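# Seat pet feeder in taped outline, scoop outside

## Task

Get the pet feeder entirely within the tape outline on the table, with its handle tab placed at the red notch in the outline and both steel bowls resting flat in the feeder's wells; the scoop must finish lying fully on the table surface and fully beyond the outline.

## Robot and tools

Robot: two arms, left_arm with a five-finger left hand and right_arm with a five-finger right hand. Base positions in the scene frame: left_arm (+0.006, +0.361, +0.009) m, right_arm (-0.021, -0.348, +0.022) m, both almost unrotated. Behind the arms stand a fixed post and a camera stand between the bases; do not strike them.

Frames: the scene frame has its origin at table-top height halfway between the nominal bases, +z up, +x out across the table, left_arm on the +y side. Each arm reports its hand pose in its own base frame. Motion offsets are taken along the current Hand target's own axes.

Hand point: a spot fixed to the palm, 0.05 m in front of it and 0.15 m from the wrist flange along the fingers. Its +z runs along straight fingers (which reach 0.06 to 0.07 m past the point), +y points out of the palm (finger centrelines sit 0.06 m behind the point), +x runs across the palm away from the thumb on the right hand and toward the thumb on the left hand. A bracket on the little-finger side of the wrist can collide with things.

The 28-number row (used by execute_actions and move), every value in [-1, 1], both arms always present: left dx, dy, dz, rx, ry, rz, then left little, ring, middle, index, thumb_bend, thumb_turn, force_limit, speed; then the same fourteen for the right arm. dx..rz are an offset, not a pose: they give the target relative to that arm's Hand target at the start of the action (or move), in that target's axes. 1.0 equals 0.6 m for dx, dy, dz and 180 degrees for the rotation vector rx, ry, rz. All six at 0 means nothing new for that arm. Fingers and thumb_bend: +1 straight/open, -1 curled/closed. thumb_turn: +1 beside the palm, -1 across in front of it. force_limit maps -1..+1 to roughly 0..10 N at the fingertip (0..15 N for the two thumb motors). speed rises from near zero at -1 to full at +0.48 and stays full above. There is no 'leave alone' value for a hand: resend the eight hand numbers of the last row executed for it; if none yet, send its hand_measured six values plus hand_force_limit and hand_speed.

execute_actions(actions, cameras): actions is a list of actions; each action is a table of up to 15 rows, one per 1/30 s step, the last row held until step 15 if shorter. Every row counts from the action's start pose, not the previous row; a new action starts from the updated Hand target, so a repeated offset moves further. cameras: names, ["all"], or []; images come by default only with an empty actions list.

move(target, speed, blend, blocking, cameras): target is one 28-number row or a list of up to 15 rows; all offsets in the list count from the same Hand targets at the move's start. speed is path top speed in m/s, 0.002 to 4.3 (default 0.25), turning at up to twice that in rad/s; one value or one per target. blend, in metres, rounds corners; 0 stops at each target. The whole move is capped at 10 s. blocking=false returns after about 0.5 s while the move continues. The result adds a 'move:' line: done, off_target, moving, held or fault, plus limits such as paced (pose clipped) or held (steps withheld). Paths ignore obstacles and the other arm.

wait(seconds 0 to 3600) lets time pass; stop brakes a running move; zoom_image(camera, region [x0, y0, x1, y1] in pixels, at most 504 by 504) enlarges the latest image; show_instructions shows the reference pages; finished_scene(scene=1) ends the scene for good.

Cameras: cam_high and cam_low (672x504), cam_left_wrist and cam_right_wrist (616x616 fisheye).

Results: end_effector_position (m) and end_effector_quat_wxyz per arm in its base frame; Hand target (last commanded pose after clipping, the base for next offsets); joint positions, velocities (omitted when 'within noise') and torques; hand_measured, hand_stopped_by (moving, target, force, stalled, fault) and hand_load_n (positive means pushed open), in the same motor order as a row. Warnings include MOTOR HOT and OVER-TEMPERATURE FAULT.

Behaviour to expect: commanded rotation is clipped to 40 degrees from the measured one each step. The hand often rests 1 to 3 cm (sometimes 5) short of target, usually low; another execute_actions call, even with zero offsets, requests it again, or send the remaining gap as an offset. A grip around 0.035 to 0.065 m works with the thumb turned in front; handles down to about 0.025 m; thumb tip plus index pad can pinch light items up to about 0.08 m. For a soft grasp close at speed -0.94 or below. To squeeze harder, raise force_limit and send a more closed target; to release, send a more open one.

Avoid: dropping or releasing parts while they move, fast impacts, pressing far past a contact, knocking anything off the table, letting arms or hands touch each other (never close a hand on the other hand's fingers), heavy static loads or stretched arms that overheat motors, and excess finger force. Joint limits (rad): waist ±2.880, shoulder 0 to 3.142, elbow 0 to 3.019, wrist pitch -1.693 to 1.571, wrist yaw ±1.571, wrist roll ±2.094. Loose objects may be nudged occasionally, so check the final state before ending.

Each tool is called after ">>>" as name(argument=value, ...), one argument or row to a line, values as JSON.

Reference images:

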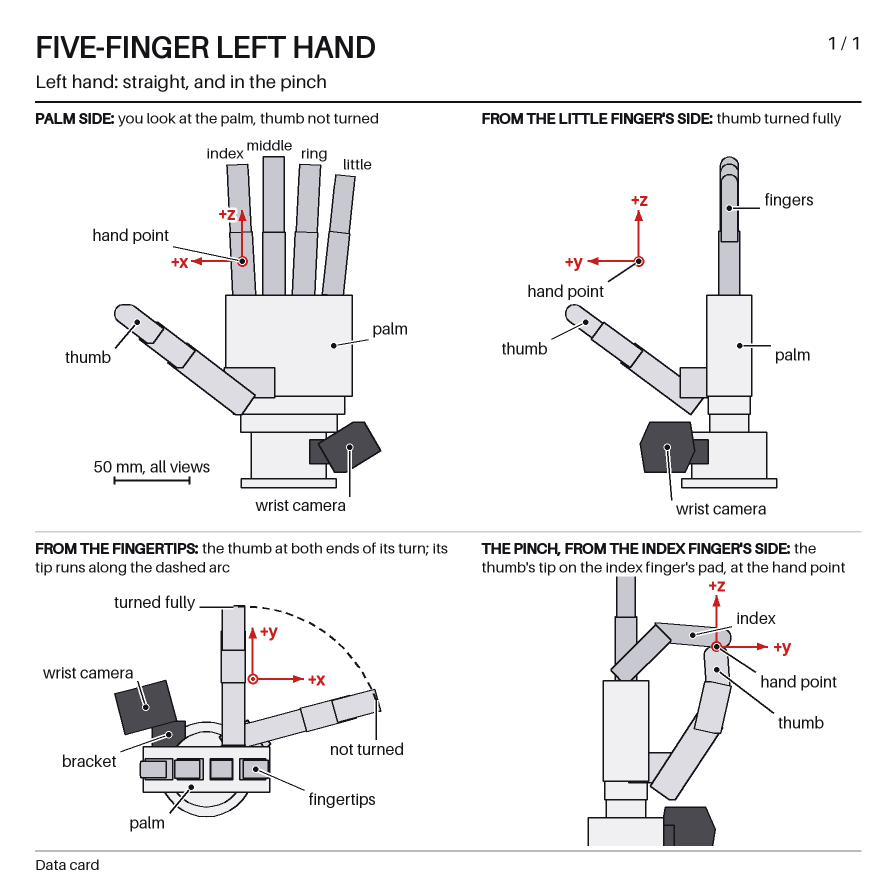

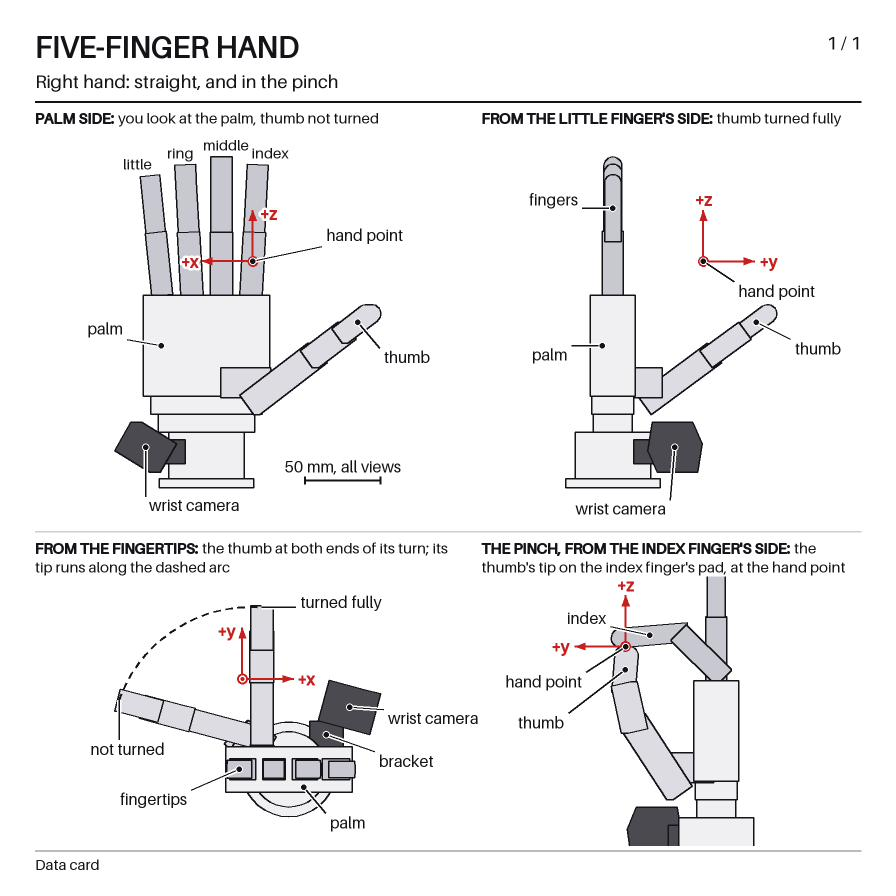

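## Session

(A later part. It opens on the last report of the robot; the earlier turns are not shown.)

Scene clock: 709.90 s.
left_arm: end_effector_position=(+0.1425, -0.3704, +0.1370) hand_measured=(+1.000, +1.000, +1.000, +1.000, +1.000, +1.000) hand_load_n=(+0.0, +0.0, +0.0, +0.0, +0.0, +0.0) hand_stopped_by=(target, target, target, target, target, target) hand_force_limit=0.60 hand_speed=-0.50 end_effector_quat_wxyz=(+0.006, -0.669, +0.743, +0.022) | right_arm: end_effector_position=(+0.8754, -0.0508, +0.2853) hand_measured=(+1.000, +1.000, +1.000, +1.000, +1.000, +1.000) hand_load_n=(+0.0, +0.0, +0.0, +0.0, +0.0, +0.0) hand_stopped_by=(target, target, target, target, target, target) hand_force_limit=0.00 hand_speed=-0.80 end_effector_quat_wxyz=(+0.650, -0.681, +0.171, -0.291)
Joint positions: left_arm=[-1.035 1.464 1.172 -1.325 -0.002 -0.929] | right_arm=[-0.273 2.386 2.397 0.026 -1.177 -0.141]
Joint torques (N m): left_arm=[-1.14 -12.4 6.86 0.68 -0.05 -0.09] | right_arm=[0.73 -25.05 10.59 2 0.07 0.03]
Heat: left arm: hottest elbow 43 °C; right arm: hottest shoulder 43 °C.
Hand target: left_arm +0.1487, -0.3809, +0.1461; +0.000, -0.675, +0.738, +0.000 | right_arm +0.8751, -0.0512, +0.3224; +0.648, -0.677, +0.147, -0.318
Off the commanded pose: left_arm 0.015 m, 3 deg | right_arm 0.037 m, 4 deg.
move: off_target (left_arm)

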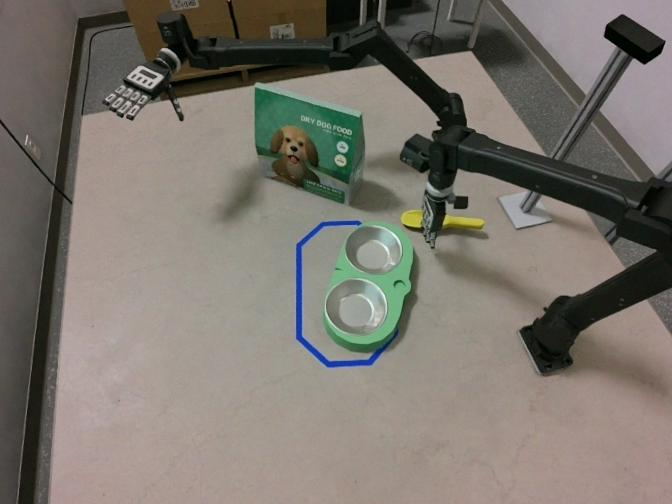

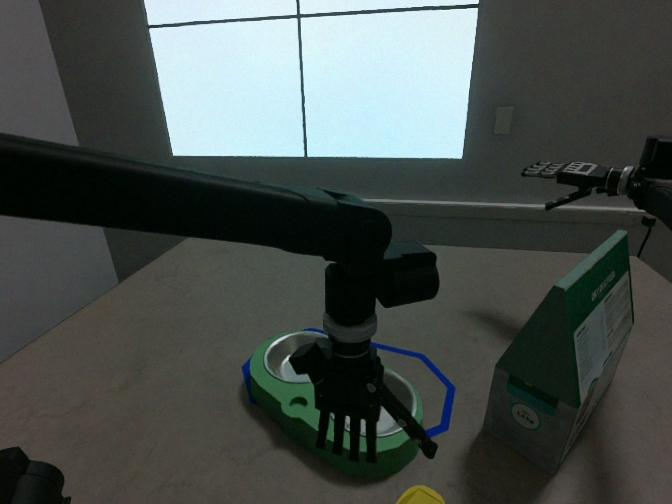

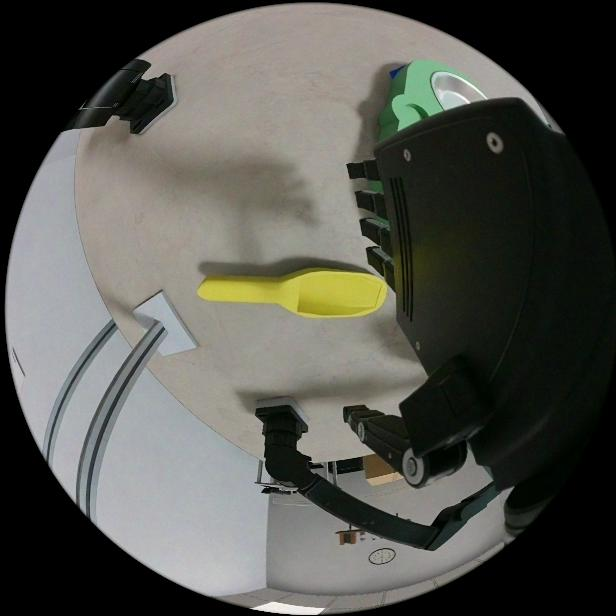

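>>> move(
  target=[
    [0,0,0.1,0,0,0,1,1,1,1,1,1,0.6,-0.5,0,0,0,0,0,0,1,1,1,1,1,1,0,-0.8],
    [-0.0065,-0.0747,0.1,0,0,0,1,1,1,1,1,1,0.6,-0.5,0,0,0,0,0,0,1,1,1,1,1,1,0,-0.8],
    [0.0275,-0.203,0.1,0,0,0,1,1,1,1,1,1,0.6,-0.5,0,0,0,0,0,0,1,1,1,1,1,1,0,-0.8],
  ],
  speed=[0.15,0.1,0.08],
  blend=[0, 0.01, 0],
  cameras=["cam_high","cam_low", "cam_left_wrist"],
)

>>> zoom_image(
  camera="cam_high",
  region=[270, 190, 470, 390],
)

Scene clock: 722.20 s.
left_arm: end_effector_position=(+0.2471, -0.3991, +0.0700) hand_measured=(+1.000, +1.000, +1.000, +1.000, +1.000, +1.000) hand_load_n=(+0.0, +0.0, +0.0, +0.0, +0.0, +0.0) hand_stopped_by=(target, target, target, target, target, target) hand_force_limit=0.60 hand_speed=-0.50 end_effector_quat_wxyz=(-0.003, -0.673, +0.739, +0.023) | right_arm: end_effector_position=(+0.8754, -0.0508, +0.2853) hand_measured=(+1.000, +1.000, +1.000, +1.000, +1.000, +1.000) hand_load_n=(+0.0, +0.0, +0.0, +0.0, +0.0, +0.0) hand_stopped_by=(target, target, target, target, target, target) hand_force_limit=0.00 hand_speed=-0.80 end_effector_quat_wxyz=(+0.650, -0.681, +0.171, -0.291)
Joint positions: left_arm=[-0.875 1.732 1.309 -1.193 0.007 -0.782] | right_arm=[-0.273 2.386 2.397 0.026 -1.177 -0.141]
Joint torques (N m): left_arm=[-0.21 -14.74 8.99 -0.2 -0.02 0.19] | right_arm=[0.73 -25 10.61 2 0.07 0.03]
Heat: left arm: hottest elbow 41 °C; right arm: hottest shoulder 44 °C.
Hand target: left_arm +0.2686, -0.4081, +0.0861; +0.000, -0.675, +0.738, +0.000 | right_arm +0.8751, -0.0512, +0.3224; +0.648, -0.677, +0.147, -0.318
Off the commanded pose: left_arm 0.028 m, 3 deg | right_arm 0.037 m, 4 deg.
move: off_target (left_arm)

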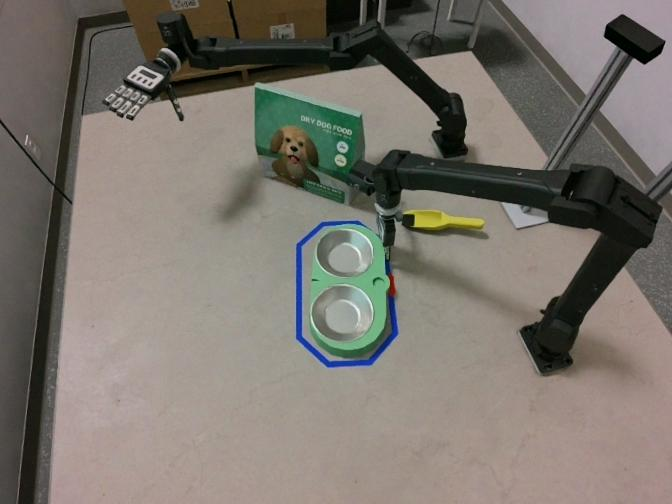

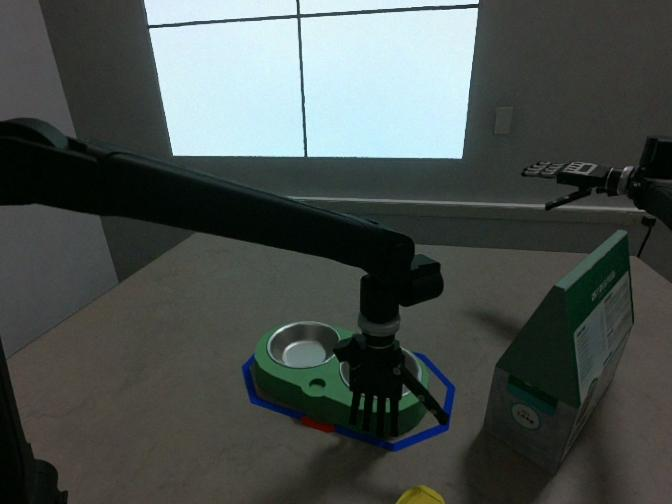

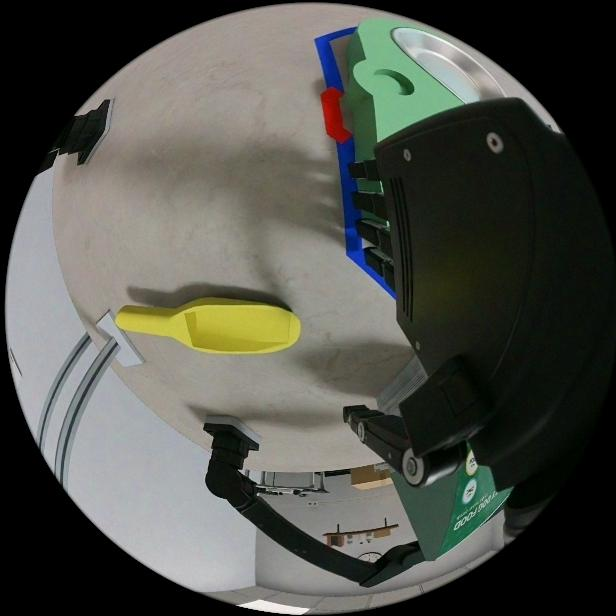

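Scaled by 2.520.

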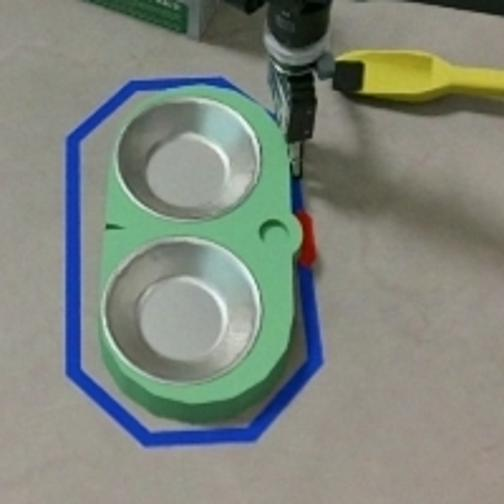

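>>> move(
  target=[
    [0,0.05,0,0,0,0,1,1,1,1,1,1,0.6,-0.5,0,0,0,0,0,0,1,1,1,1,1,1,0,-0.8],
    [0,0.1,-0.15,0,0,0,1,1,1,1,1,1,0.6,-0.5,0,0,0,0,0,0,1,1,1,1,1,1,0,-0.8],
  ],
  speed=0.2,
  blend=[0.01, 0],
  cameras=["cam_high","cam_low", "cam_left_wrist"],
)

>>> zoom_image(
  camera="cam_high",
  region=[280, 205, 420, 295],
)

>>> zoom_image(
  camera="cam_high",
  region=[280, 285, 420, 375],
)

>>> zoom_image(
  camera="cam_low",
  region=[220, 290, 480, 490],
)

Scene clock: 746.93 s.
left_arm: end_effector_position=(+0.2042, -0.3881, +0.1549) hand_measured=(+1.000, +1.000, +1.000, +1.000, +1.000, +1.000) hand_load_n=(+0.0, +0.0, +0.0, +0.0, +0.0, +0.0) hand_stopped_by=(target, target, target, target, target, target) hand_force_limit=0.60 hand_speed=-0.50 end_effector_quat_wxyz=(+0.005, -0.672, +0.740, +0.025) | right_arm: end_effector_position=(+0.8754, -0.0508, +0.2853) hand_measured=(+1.000, +1.000, +1.000, +1.000, +1.000, +1.000) hand_load_n=(+0.0, -0.5, +0.0, +0.0, +0.0, +0.0) hand_stopped_by=(target, target, target, target, target, target) hand_force_limit=0.00 hand_speed=-0.80 end_effector_quat_wxyz=(+0.650, -0.681, +0.171, -0.291)
Joint positions: left_arm=[-0.938 1.577 1.349 -1.392 -0.005 -0.842] | right_arm=[-0.273 2.386 2.397 0.026 -1.177 -0.141]
Joint torques (N m): left_arm=[-1.61 -13.16 8.96 -0.24 0.02 -0.08] | right_arm=[0.62 -25.05 10.62 2.02 0.07 0.02]
Heat: left arm: hottest elbow 43 °C; right arm: hottest shoulder 44 °C.
Hand target: left_arm +0.2088, -0.4028, +0.1761; +0.000, -0.675, +0.738, +0.000 | right_arm +0.8751, -0.0512, +0.3224; +0.648, -0.677, +0.147, -0.318
Off the commanded pose: left_arm 0.026 m, 3 deg | right_arm 0.037 m, 4 deg.
move: off_target (left_arm)

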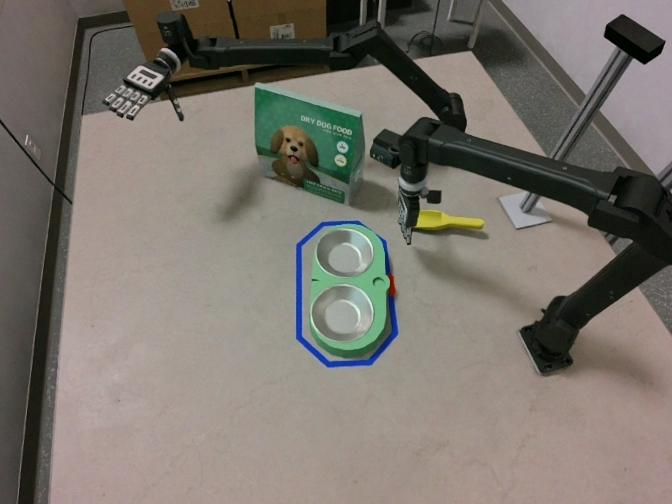

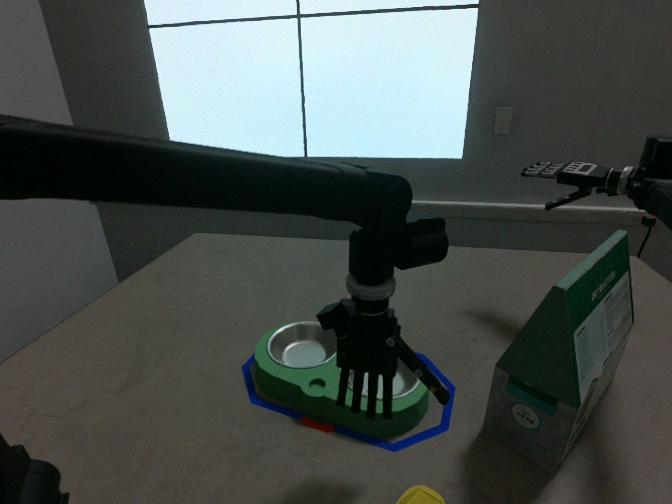

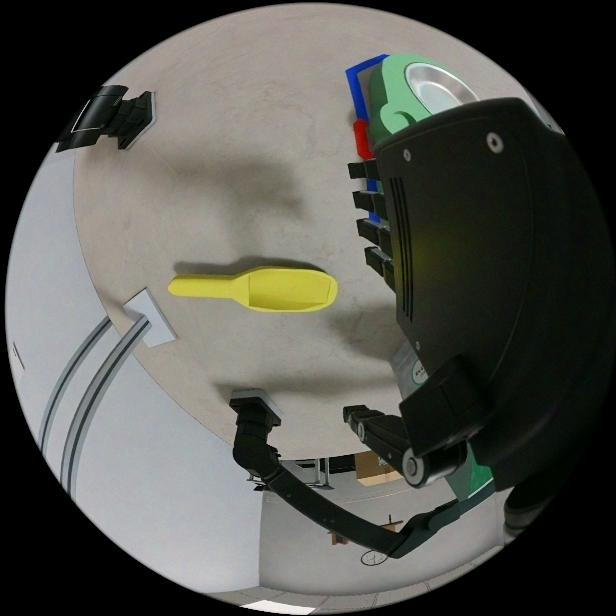

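Scaled by 3.600.

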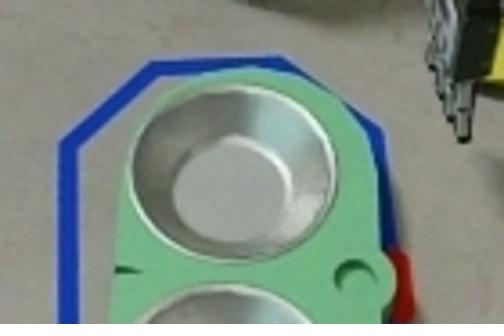

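Scaled by 3.600.

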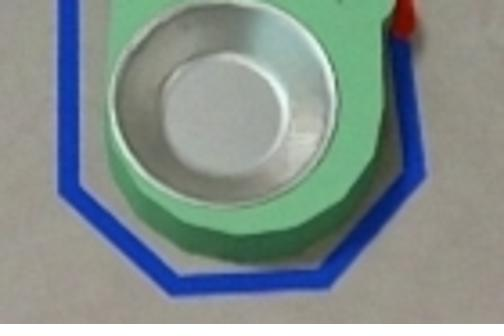

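Scaled by 1.938.

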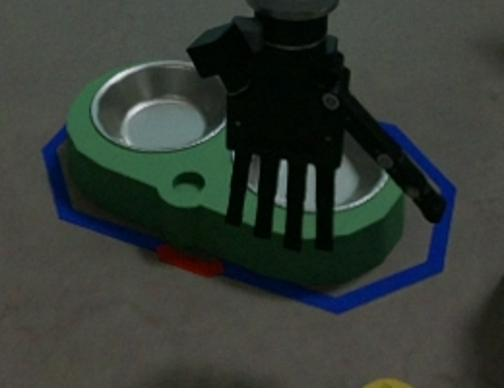

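>>> move(
  target=[
    [0,0,0.15,0,0,0,1,1,1,1,1,1,0.6,-0.5,0,0,0,0,0,0,1,1,1,1,1,1,0,-0.8],
    [0.0025,-0.125,0.15,0,0,0,1,1,1,1,1,1,0.6,-0.5,0,0,0,0,0,0,1,1,1,1,1,1,0,-0.8],
  ],
  speed=[0.15,0.05],
  cameras=["cam_high","cam_low", "cam_left_wrist"],
)

>>> zoom_image(
  camera="cam_high",
  region=[280, 205, 420, 375],
)

Scene clock: 767.23 s.
left_arm: end_effector_position=(+0.2604, -0.4031, +0.0694) hand_measured=(+1.000, +1.000, +1.000, +1.000, +1.000, +1.000) hand_load_n=(+0.0, -0.5, +0.0, +0.0, +0.0, +0.0) hand_stopped_by=(target, target, target, target, target, target) hand_force_limit=0.60 hand_speed=-0.50 end_effector_quat_wxyz=(-0.003, -0.673, +0.739, +0.024) | right_arm: end_effector_position=(+0.8754, -0.0508, +0.2853) hand_measured=(+1.000, +1.000, +1.000, +1.000, +1.000, +1.000) hand_load_n=(+0.0, -0.5, +0.0, +0.0, +0.0, -0.5) hand_stopped_by=(target, target, target, target, target, target) hand_force_limit=0.00 hand_speed=-0.80 end_effector_quat_wxyz=(+0.650, -0.681, +0.171, -0.291)
Joint positions: left_arm=[-0.86 1.761 1.347 -1.204 0.007 -0.767] | right_arm=[-0.273 2.386 2.397 0.026 -1.177 -0.141]
Joint torques (N m): left_arm=[0.26 -14.33 8.87 -0.31 0 0.15] | right_arm=[0.67 -25.05 10.58 2 0.07 0.02]
Heat: left arm: hottest elbow 43 °C; right arm: hottest shoulder 44 °C.
Hand target: left_arm +0.2834, -0.4110, +0.0861; +0.000, -0.675, +0.738, +0.000 | right_arm +0.8751, -0.0512, +0.3224; +0.648, -0.677, +0.147, -0.318
Off the commanded pose: left_arm 0.029 m, 3 deg | right_arm 0.037 m, 4 deg.
move: off_target (left_arm)

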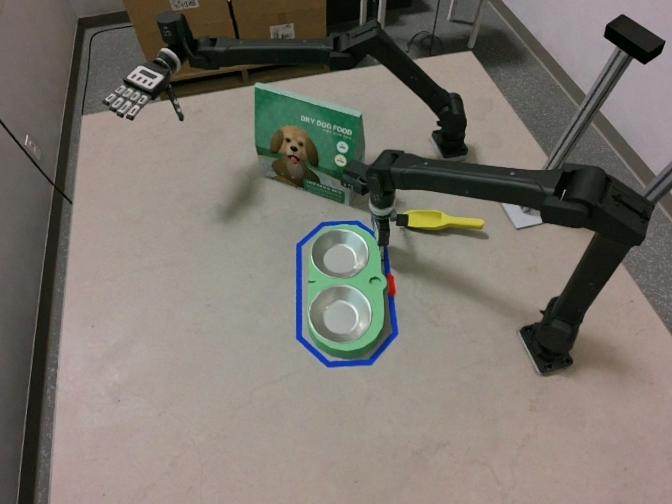

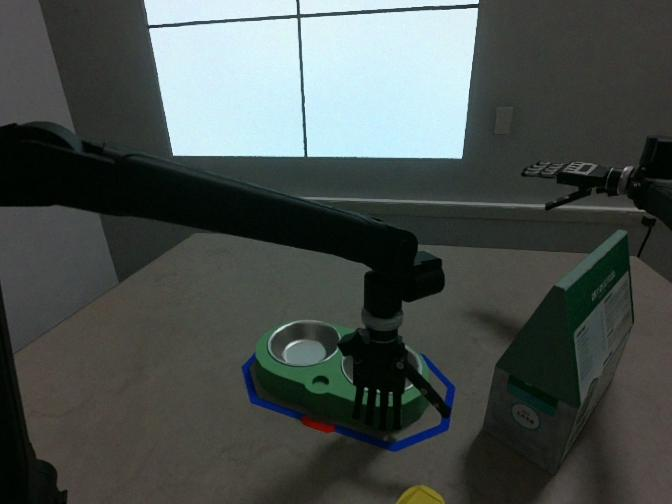

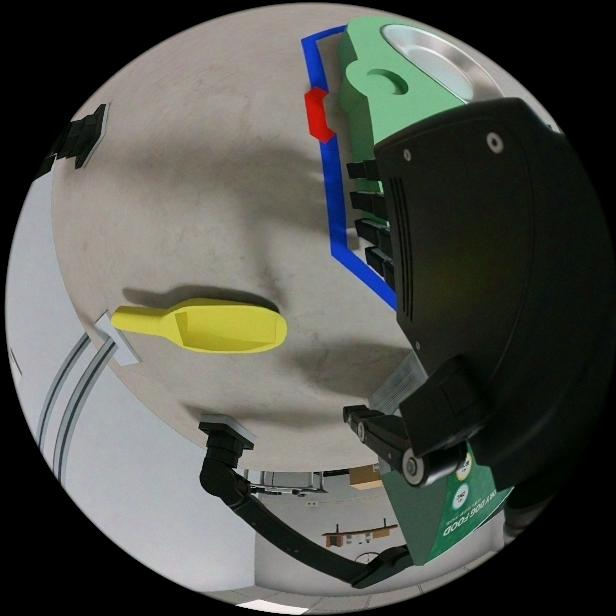

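Scaled by 2.965.

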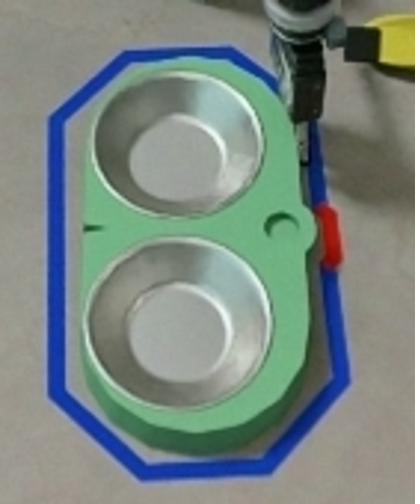

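>>> move(
  target=[
    [0,0.07,0,0,0,0,1,1,1,1,1,1,0.6,-0.5,0,0,0,0,0,0,1,1,1,1,1,1,0,-0.8],
    [0,0.08,-0.19,0,0,0,1,1,1,1,1,1,0.6,-0.5,0,0,0,0,0,0,1,1,1,1,1,1,0,-0.8],
    [-0.5167,-0.3623,-0.19,0,0,-0.467,1,1,1,1,1,1,0.6,-0.5,0,0,0,0,0,0,1,1,1,1,1,1,0,-0.8],
    [-0.5167,-0.3623,-0.073,0,0,-0.467,1,1,1,1,1,1,0.6,-0.5,0,0,0,0,0,0,1,1,1,1,1,1,0,-0.8],
  ],
  speed=[0.1,0.2,0.3,0.15],
  blend=[0.01,0.03,0.02,0],
  cameras=["cam_high","cam_low", "cam_left_wrist"],
)

>>> zoom_image(
  camera="cam_high",
  region=[280, 205, 420, 375],
)

Scene clock: 786.40 s.
left_arm: end_effector_position=(+0.5142, -0.1226, +0.1169) hand_measured=(+1.000, +1.000, +1.000, +1.000, +1.000, +1.000) hand_load_n=(-0.5, +0.5, +0.0, +0.0, -0.5, +0.0) hand_stopped_by=(target, target, target, target, target, target) hand_force_limit=0.60 hand_speed=-0.50 end_effector_quat_wxyz=(-0.003, +0.994, -0.107, -0.024) | right_arm: end_effector_position=(+0.8754, -0.0508, +0.2853) hand_measured=(+1.000, +1.000, +1.000, +1.000, +1.000, +1.000) hand_load_n=(+0.0, +0.0, +0.0, +0.0, +0.0, +0.0) hand_stopped_by=(target, target, target, target, target, target) hand_force_limit=0.00 hand_speed=-0.80 end_effector_quat_wxyz=(+0.650, -0.681, +0.171, -0.291)
Joint positions: left_arm=[-0.116 1.725 1.438 -1.333 -0.005 -1.472] | right_arm=[-0.273 2.386 2.397 0.026 -1.177 -0.141]
Joint torques (N m): left_arm=[-1.44 -15.38 6.72 0.64 0.03 -0.07] | right_arm=[0.62 -25.11 10.58 2 0.07 0.03]
Heat: left arm: hottest elbow 43 °C; right arm: hottest shoulder 44 °C.
Hand target: left_arm +0.5274, -0.1215, +0.1298; +0.000, +0.995, -0.096, +0.000 | right_arm +0.8751, -0.0512, +0.3224; +0.648, -0.677, +0.147, -0.318
Off the commanded pose: left_arm 0.018 m, 3 deg | right_arm 0.037 m, 4 deg.
move: off_target (left_arm)

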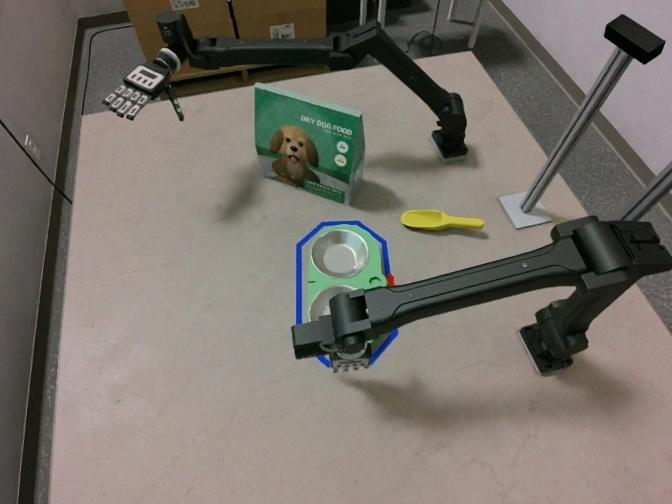

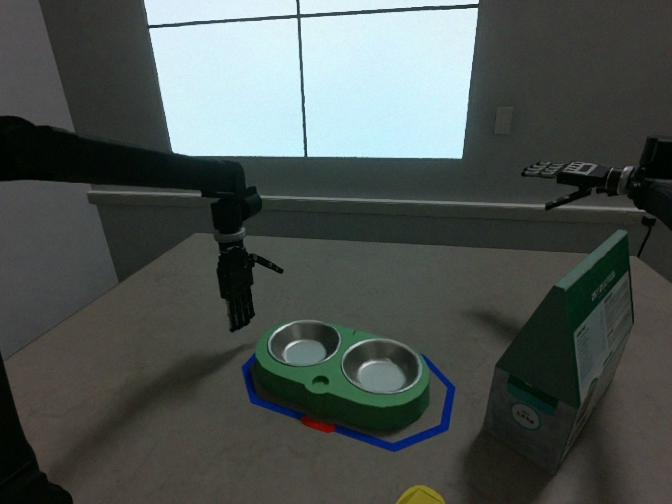

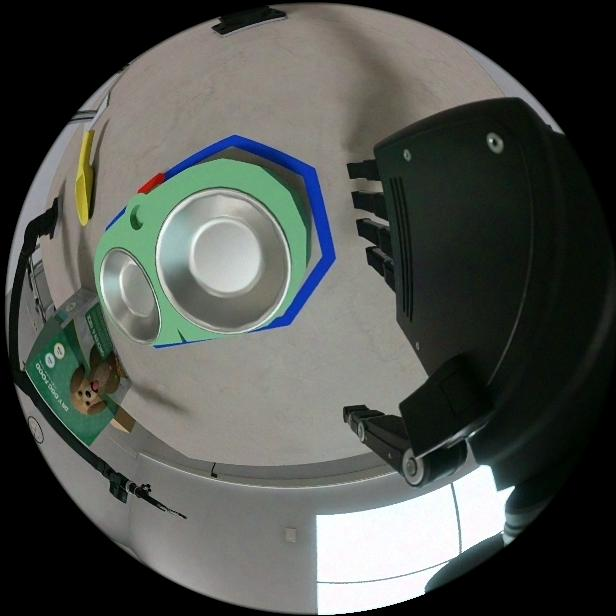

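Scaled by 2.965.

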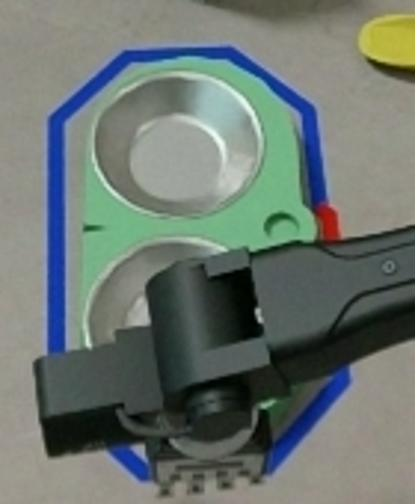

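>>> zoom_image(
  camera="cam_left_wrist",
  region=[80, 120, 380, 380],
)

Scaled by 1.680 from the camera's image (finer frame: 880x880).

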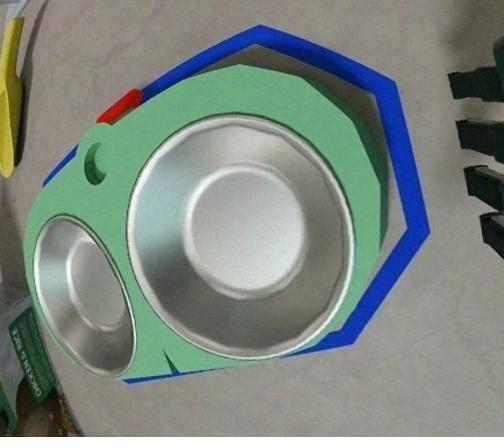

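>>> move(
  target=[
    [0,0,0.066,0,0,0,1,1,1,1,1,1,0.6,-0.5,0,0,0,0,0,0,1,1,1,1,1,1,0,-0.8],
    [0,0.058,0.066,0,0,0,1,1,1,1,1,1,0.6,-0.5,0,0,0,0,0,0,1,1,1,1,1,1,0,-0.8],
  ],
  speed=[0.1,0.05],
  cameras=["cam_high","cam_low", "cam_left_wrist"],
)

>>> zoom_image(
  camera="cam_left_wrist",
  region=[80, 120, 400, 420],
)

>>> zoom_image(
  camera="cam_high",
  region=[280, 205, 420, 375],
)

Scene clock: 798.63 s.
left_arm: end_effector_position=(+0.5118, -0.1482, +0.0800) hand_measured=(+1.000, +1.000, +1.000, +1.000, +1.000, +1.000) hand_load_n=(+0.0, +0.0, +0.0, +0.0, +0.0, +0.0) hand_stopped_by=(target, target, target, target, target, target) hand_force_limit=0.60 hand_speed=-0.50 end_effector_quat_wxyz=(-0.004, +0.995, -0.099, -0.021) | right_arm: end_effector_position=(+0.8754, -0.0508, +0.2853) hand_measured=(+1.000, +1.000, +1.000, +1.000, +1.000, +1.000) hand_load_n=(+0.0, +0.0, +0.0, +0.0, +0.0, -0.5) hand_stopped_by=(target, target, target, target, target, target) hand_force_limit=0.00 hand_speed=-0.80 end_effector_quat_wxyz=(+0.650, -0.681, +0.171, -0.291)
Joint positions: left_arm=[-0.168 1.752 1.373 -1.234 -0.005 -1.541] | right_arm=[-0.273 2.386 2.397 0.026 -1.177 -0.141]
Joint torques (N m): left_arm=[-1.96 -15.62 6.11 0.83 0.06 -0.1] | right_arm=[0.67 -25.05 10.59 2.02 0.07 0.03]
Heat: left arm: hottest elbow 42 °C; right arm: hottest shoulder 44 °C.
Hand target: left_arm +0.5208, -0.1556, +0.0902; +0.000, +0.995, -0.096, +0.000 | right_arm +0.8751, -0.0512, +0.3224; +0.648, -0.677, +0.147, -0.318
Off the commanded pose: left_arm 0.016 m, 2 deg | right_arm 0.037 m, 4 deg.
move: off_target (left_arm)

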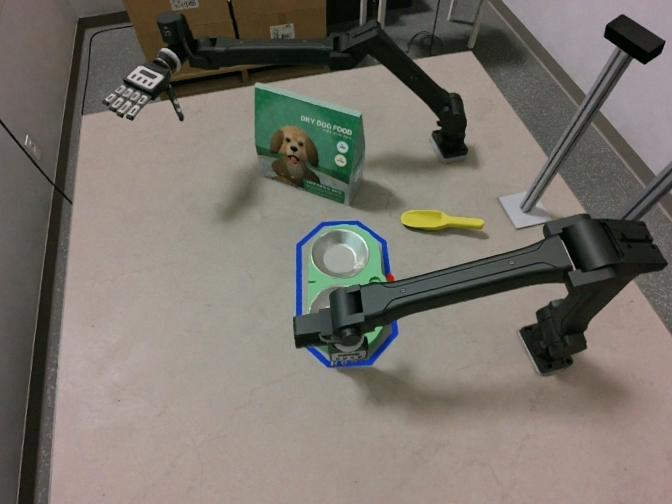

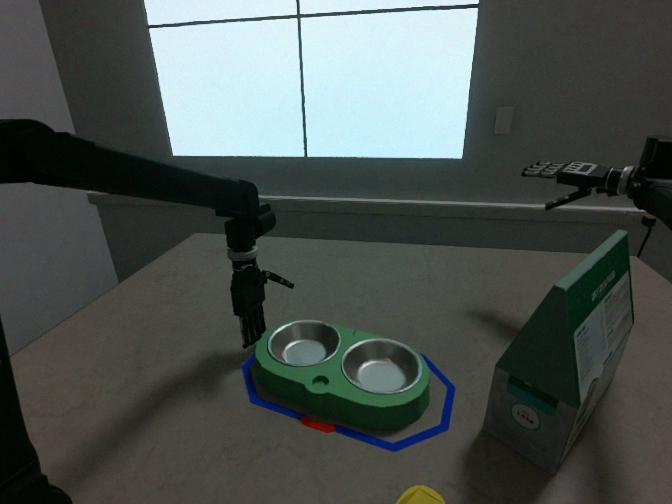

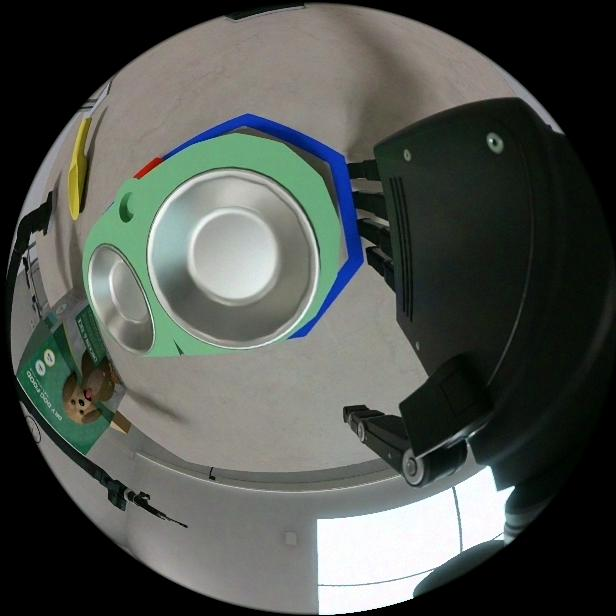

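Scaled by 1.575 from the camera's image (finer frame: 880x880).

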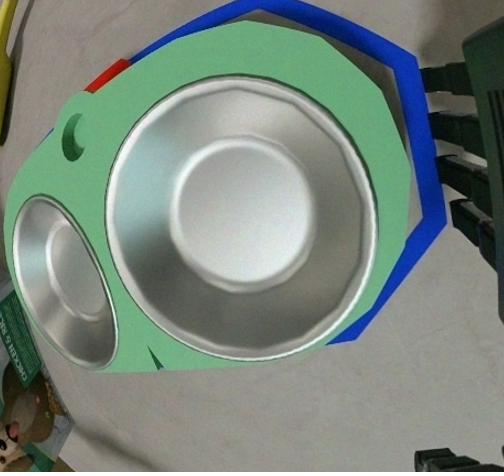

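Scaled by 2.965.

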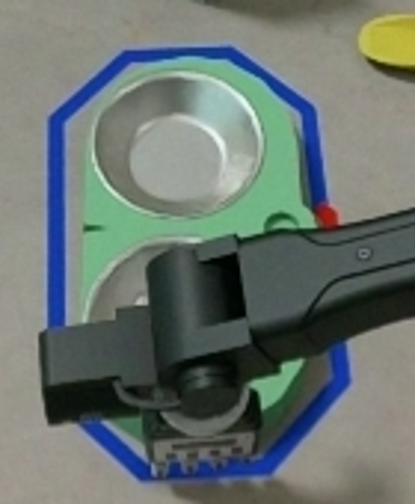

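>>> move(
  target=[0,0.06,0.008,0,0,0,1,1,1,1,1,1,0.6,-0.5,0,0,0,0,0,0,1,1,1,1,1,1,0,-0.8],
  speed=0.05,
  cameras=["cam_high","cam_low", "cam_left_wrist"],
)

>>> zoom_image(
  camera="cam_left_wrist",
  region=[80, 120, 400, 420],
)

>>> zoom_image(
  camera="cam_high",
  region=[280, 205, 420, 375],
)

Scene clock: 807.53 s.
left_arm: end_effector_position=(+0.5084, -0.1762, +0.0777) hand_measured=(+1.000, +1.000, +1.000, +1.000, +1.000, +1.000) hand_load_n=(+0.0, +0.0, +0.0, +0.0, +0.0, +0.0) hand_stopped_by=(target, target, target, target, target, target) hand_force_limit=0.60 hand_speed=-0.50 end_effector_quat_wxyz=(-0.006, +0.996, -0.088, -0.018) | right_arm: end_effector_position=(+0.8754, -0.0508, +0.2853) hand_measured=(+1.000, +1.000, +1.000, +1.000, +1.000, +1.000) hand_load_n=(+0.0, -0.5, +0.0, +0.0, +0.0, +0.0) hand_stopped_by=(target, target, target, target, target, target) hand_force_limit=0.00 hand_speed=-0.80 end_effector_quat_wxyz=(+0.650, -0.681, +0.171, -0.291)
Joint positions: left_arm=[-0.226 1.752 1.367 -1.222 -0.007 -1.621] | right_arm=[-0.273 2.386 2.397 0.026 -1.177 -0.141]
Joint torques (N m): left_arm=[-2.67 -16.03 6.01 0.79 0.16 -0.1] | right_arm=[0.62 -25.05 10.61 2.02 0.07 0.03]
Heat: left arm: hottest elbow 40 °C; right arm: hottest shoulder 44 °C.
Hand target: left_arm +0.5139, -0.1910, +0.0854; +0.000, +0.995, -0.096, +0.000 | right_arm +0.8751, -0.0512, +0.3224; +0.648, -0.677, +0.147, -0.318
Off the commanded pose: left_arm 0.018 m, 2 deg | right_arm 0.037 m, 4 deg.
move: off_target (left_arm)

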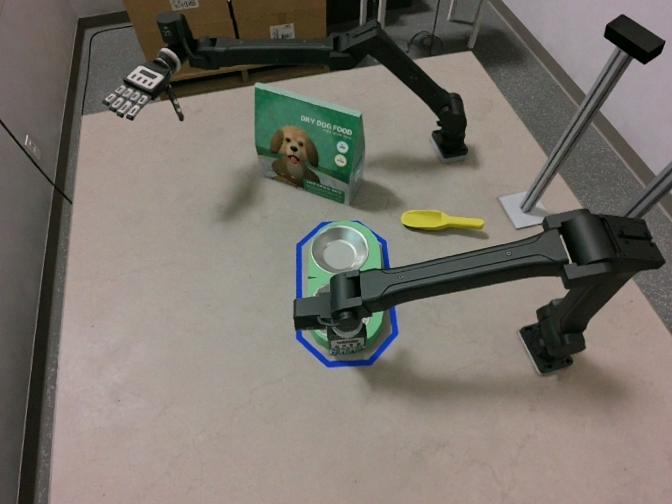

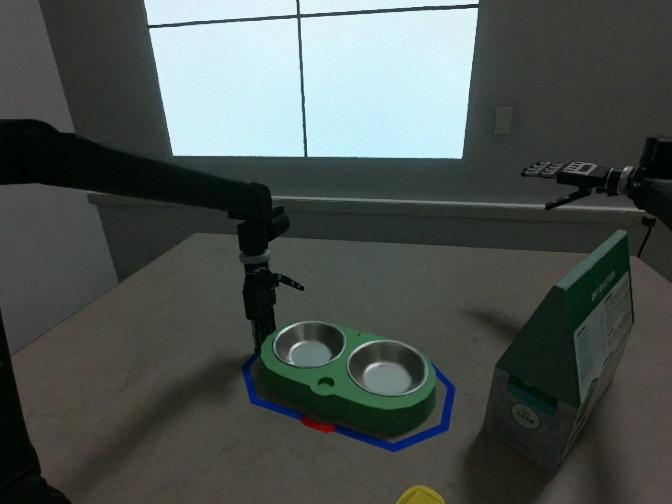

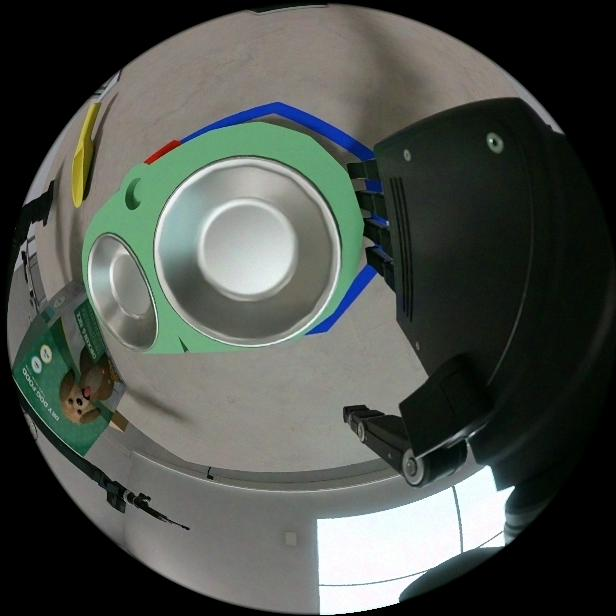

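Scaled by 1.575 from the camera's image (finer frame: 880x880).

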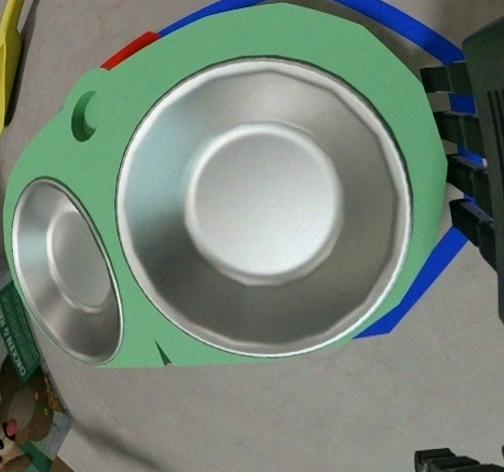

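Scaled by 2.965.

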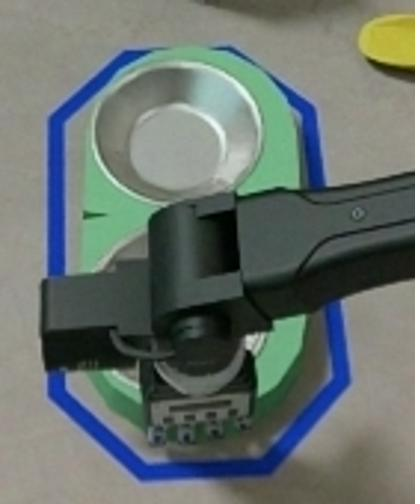

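>>> move(
  target=[
    [0,-0.06,0,0,0,0,1,1,1,1,1,1,0.6,-0.5,0,0,0,0,0,0,1,1,1,1,1,1,0,-0.8],
    [0.1,-0.25,-0.2,0,0,0,1,1,1,1,1,1,0.6,-0.5,0,0,0,0,0,0,1,1,1,1,1,1,0,-0.8],
  ],
  speed=[0.1,0.25],
  blend=[0.01,0],
  cameras=["cam_high","cam_low", "cam_left_wrist"],
)

>>> zoom_image(
  camera="cam_high",
  region=[280, 205, 420, 295],
)

>>> zoom_image(
  camera="cam_high",
  region=[280, 285, 420, 375],
)

>>> zoom_image(
  camera="cam_low",
  region=[220, 290, 480, 490],
)

Scene clock: 814.77 s.
left_arm: end_effector_position=(+0.5884, -0.0565, +0.1816) hand_measured=(+1.000, +1.000, +1.000, +1.000, +1.000, +1.000) hand_load_n=(+0.0, -0.5, +0.0, +0.0, +0.0, +0.0) hand_stopped_by=(target, target, target, target, target, target) hand_force_limit=0.60 hand_speed=-0.50 end_effector_quat_wxyz=(-0.001, +0.996, -0.091, -0.026) | right_arm: end_effector_position=(+0.8754, -0.0508, +0.2853) hand_measured=(+1.000, +1.000, +1.000, +1.000, +1.000, +1.000) hand_load_n=(+0.0, +0.0, +0.0, +0.0, +0.0, +0.0) hand_stopped_by=(target, target, target, target, target, target) hand_force_limit=0.00 hand_speed=-0.80 end_effector_quat_wxyz=(+0.650, -0.681, +0.171, -0.291)
Joint positions: left_arm=[0.013 1.879 1.827 -1.57 -0.007 -1.376] | right_arm=[-0.273 2.386 2.397 0.026 -1.177 -0.141]
Joint torques (N m): left_arm=[-0.62 -17.85 9.44 -0.49 0.11 0.15] | right_arm=[0.62 -25.05 10.59 2.02 0.07 0.03]
Heat: left arm: hottest elbow 40 °C; right arm: hottest shoulder 44 °C.
Hand target: left_arm +0.6015, -0.0552, +0.2054; +0.000, +0.995, -0.096, +0.000 | right_arm +0.8751, -0.0512, +0.3224; +0.648, -0.677, +0.147, -0.318
Off the commanded pose: left_arm 0.027 m, 3 deg | right_arm 0.037 m, 4 deg.
move: off_target (left_arm)

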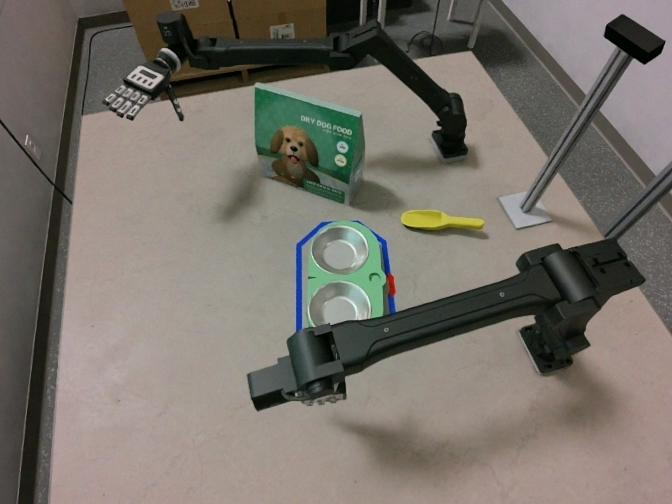

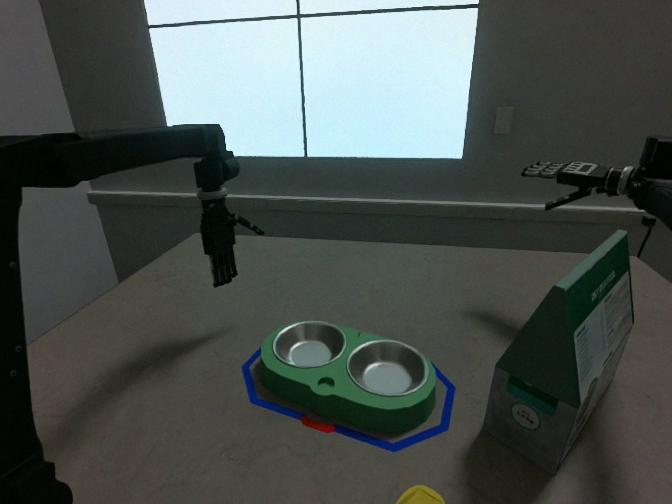

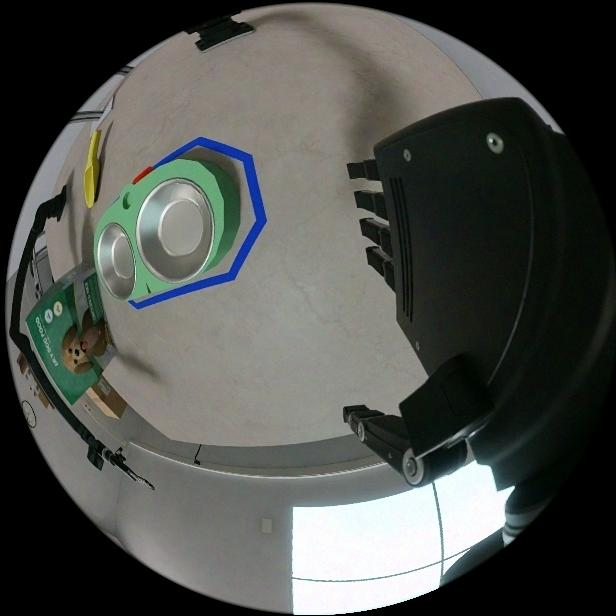

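Scaled by 3.600.

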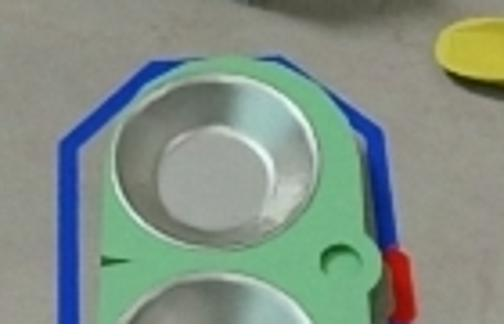

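Scaled by 3.600.

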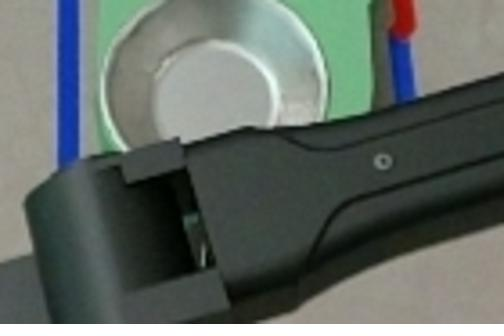

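Scaled by 1.938.

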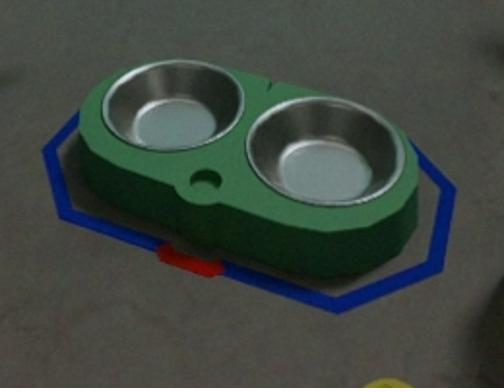

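>>> zoom_image(
  camera="cam_left_wrist",
  region=[80, 120, 280, 320],
)

>>> zoom_image(
  camera="cam_low",
  region=[230, 350, 350, 450],
)

>>> zoom_image(
  camera="cam_low",
  region=[350, 340, 470, 460],
)

Scaled by 2.520 from the camera's image (finer frame: 880x880).

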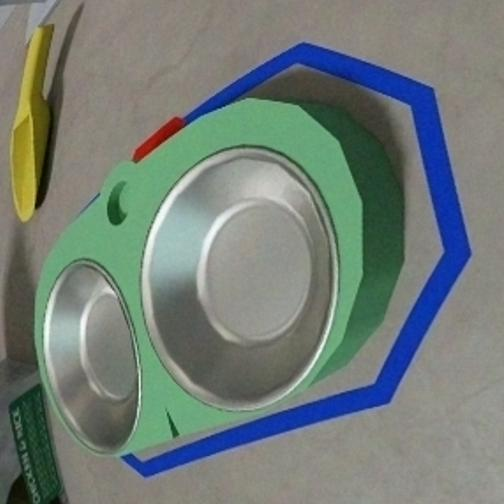

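Scaled by 4.200.

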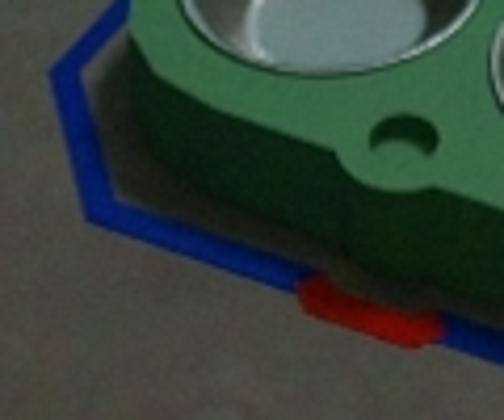

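Scaled by 4.200.

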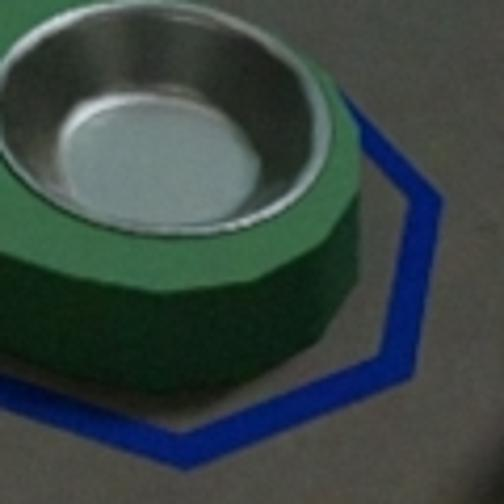

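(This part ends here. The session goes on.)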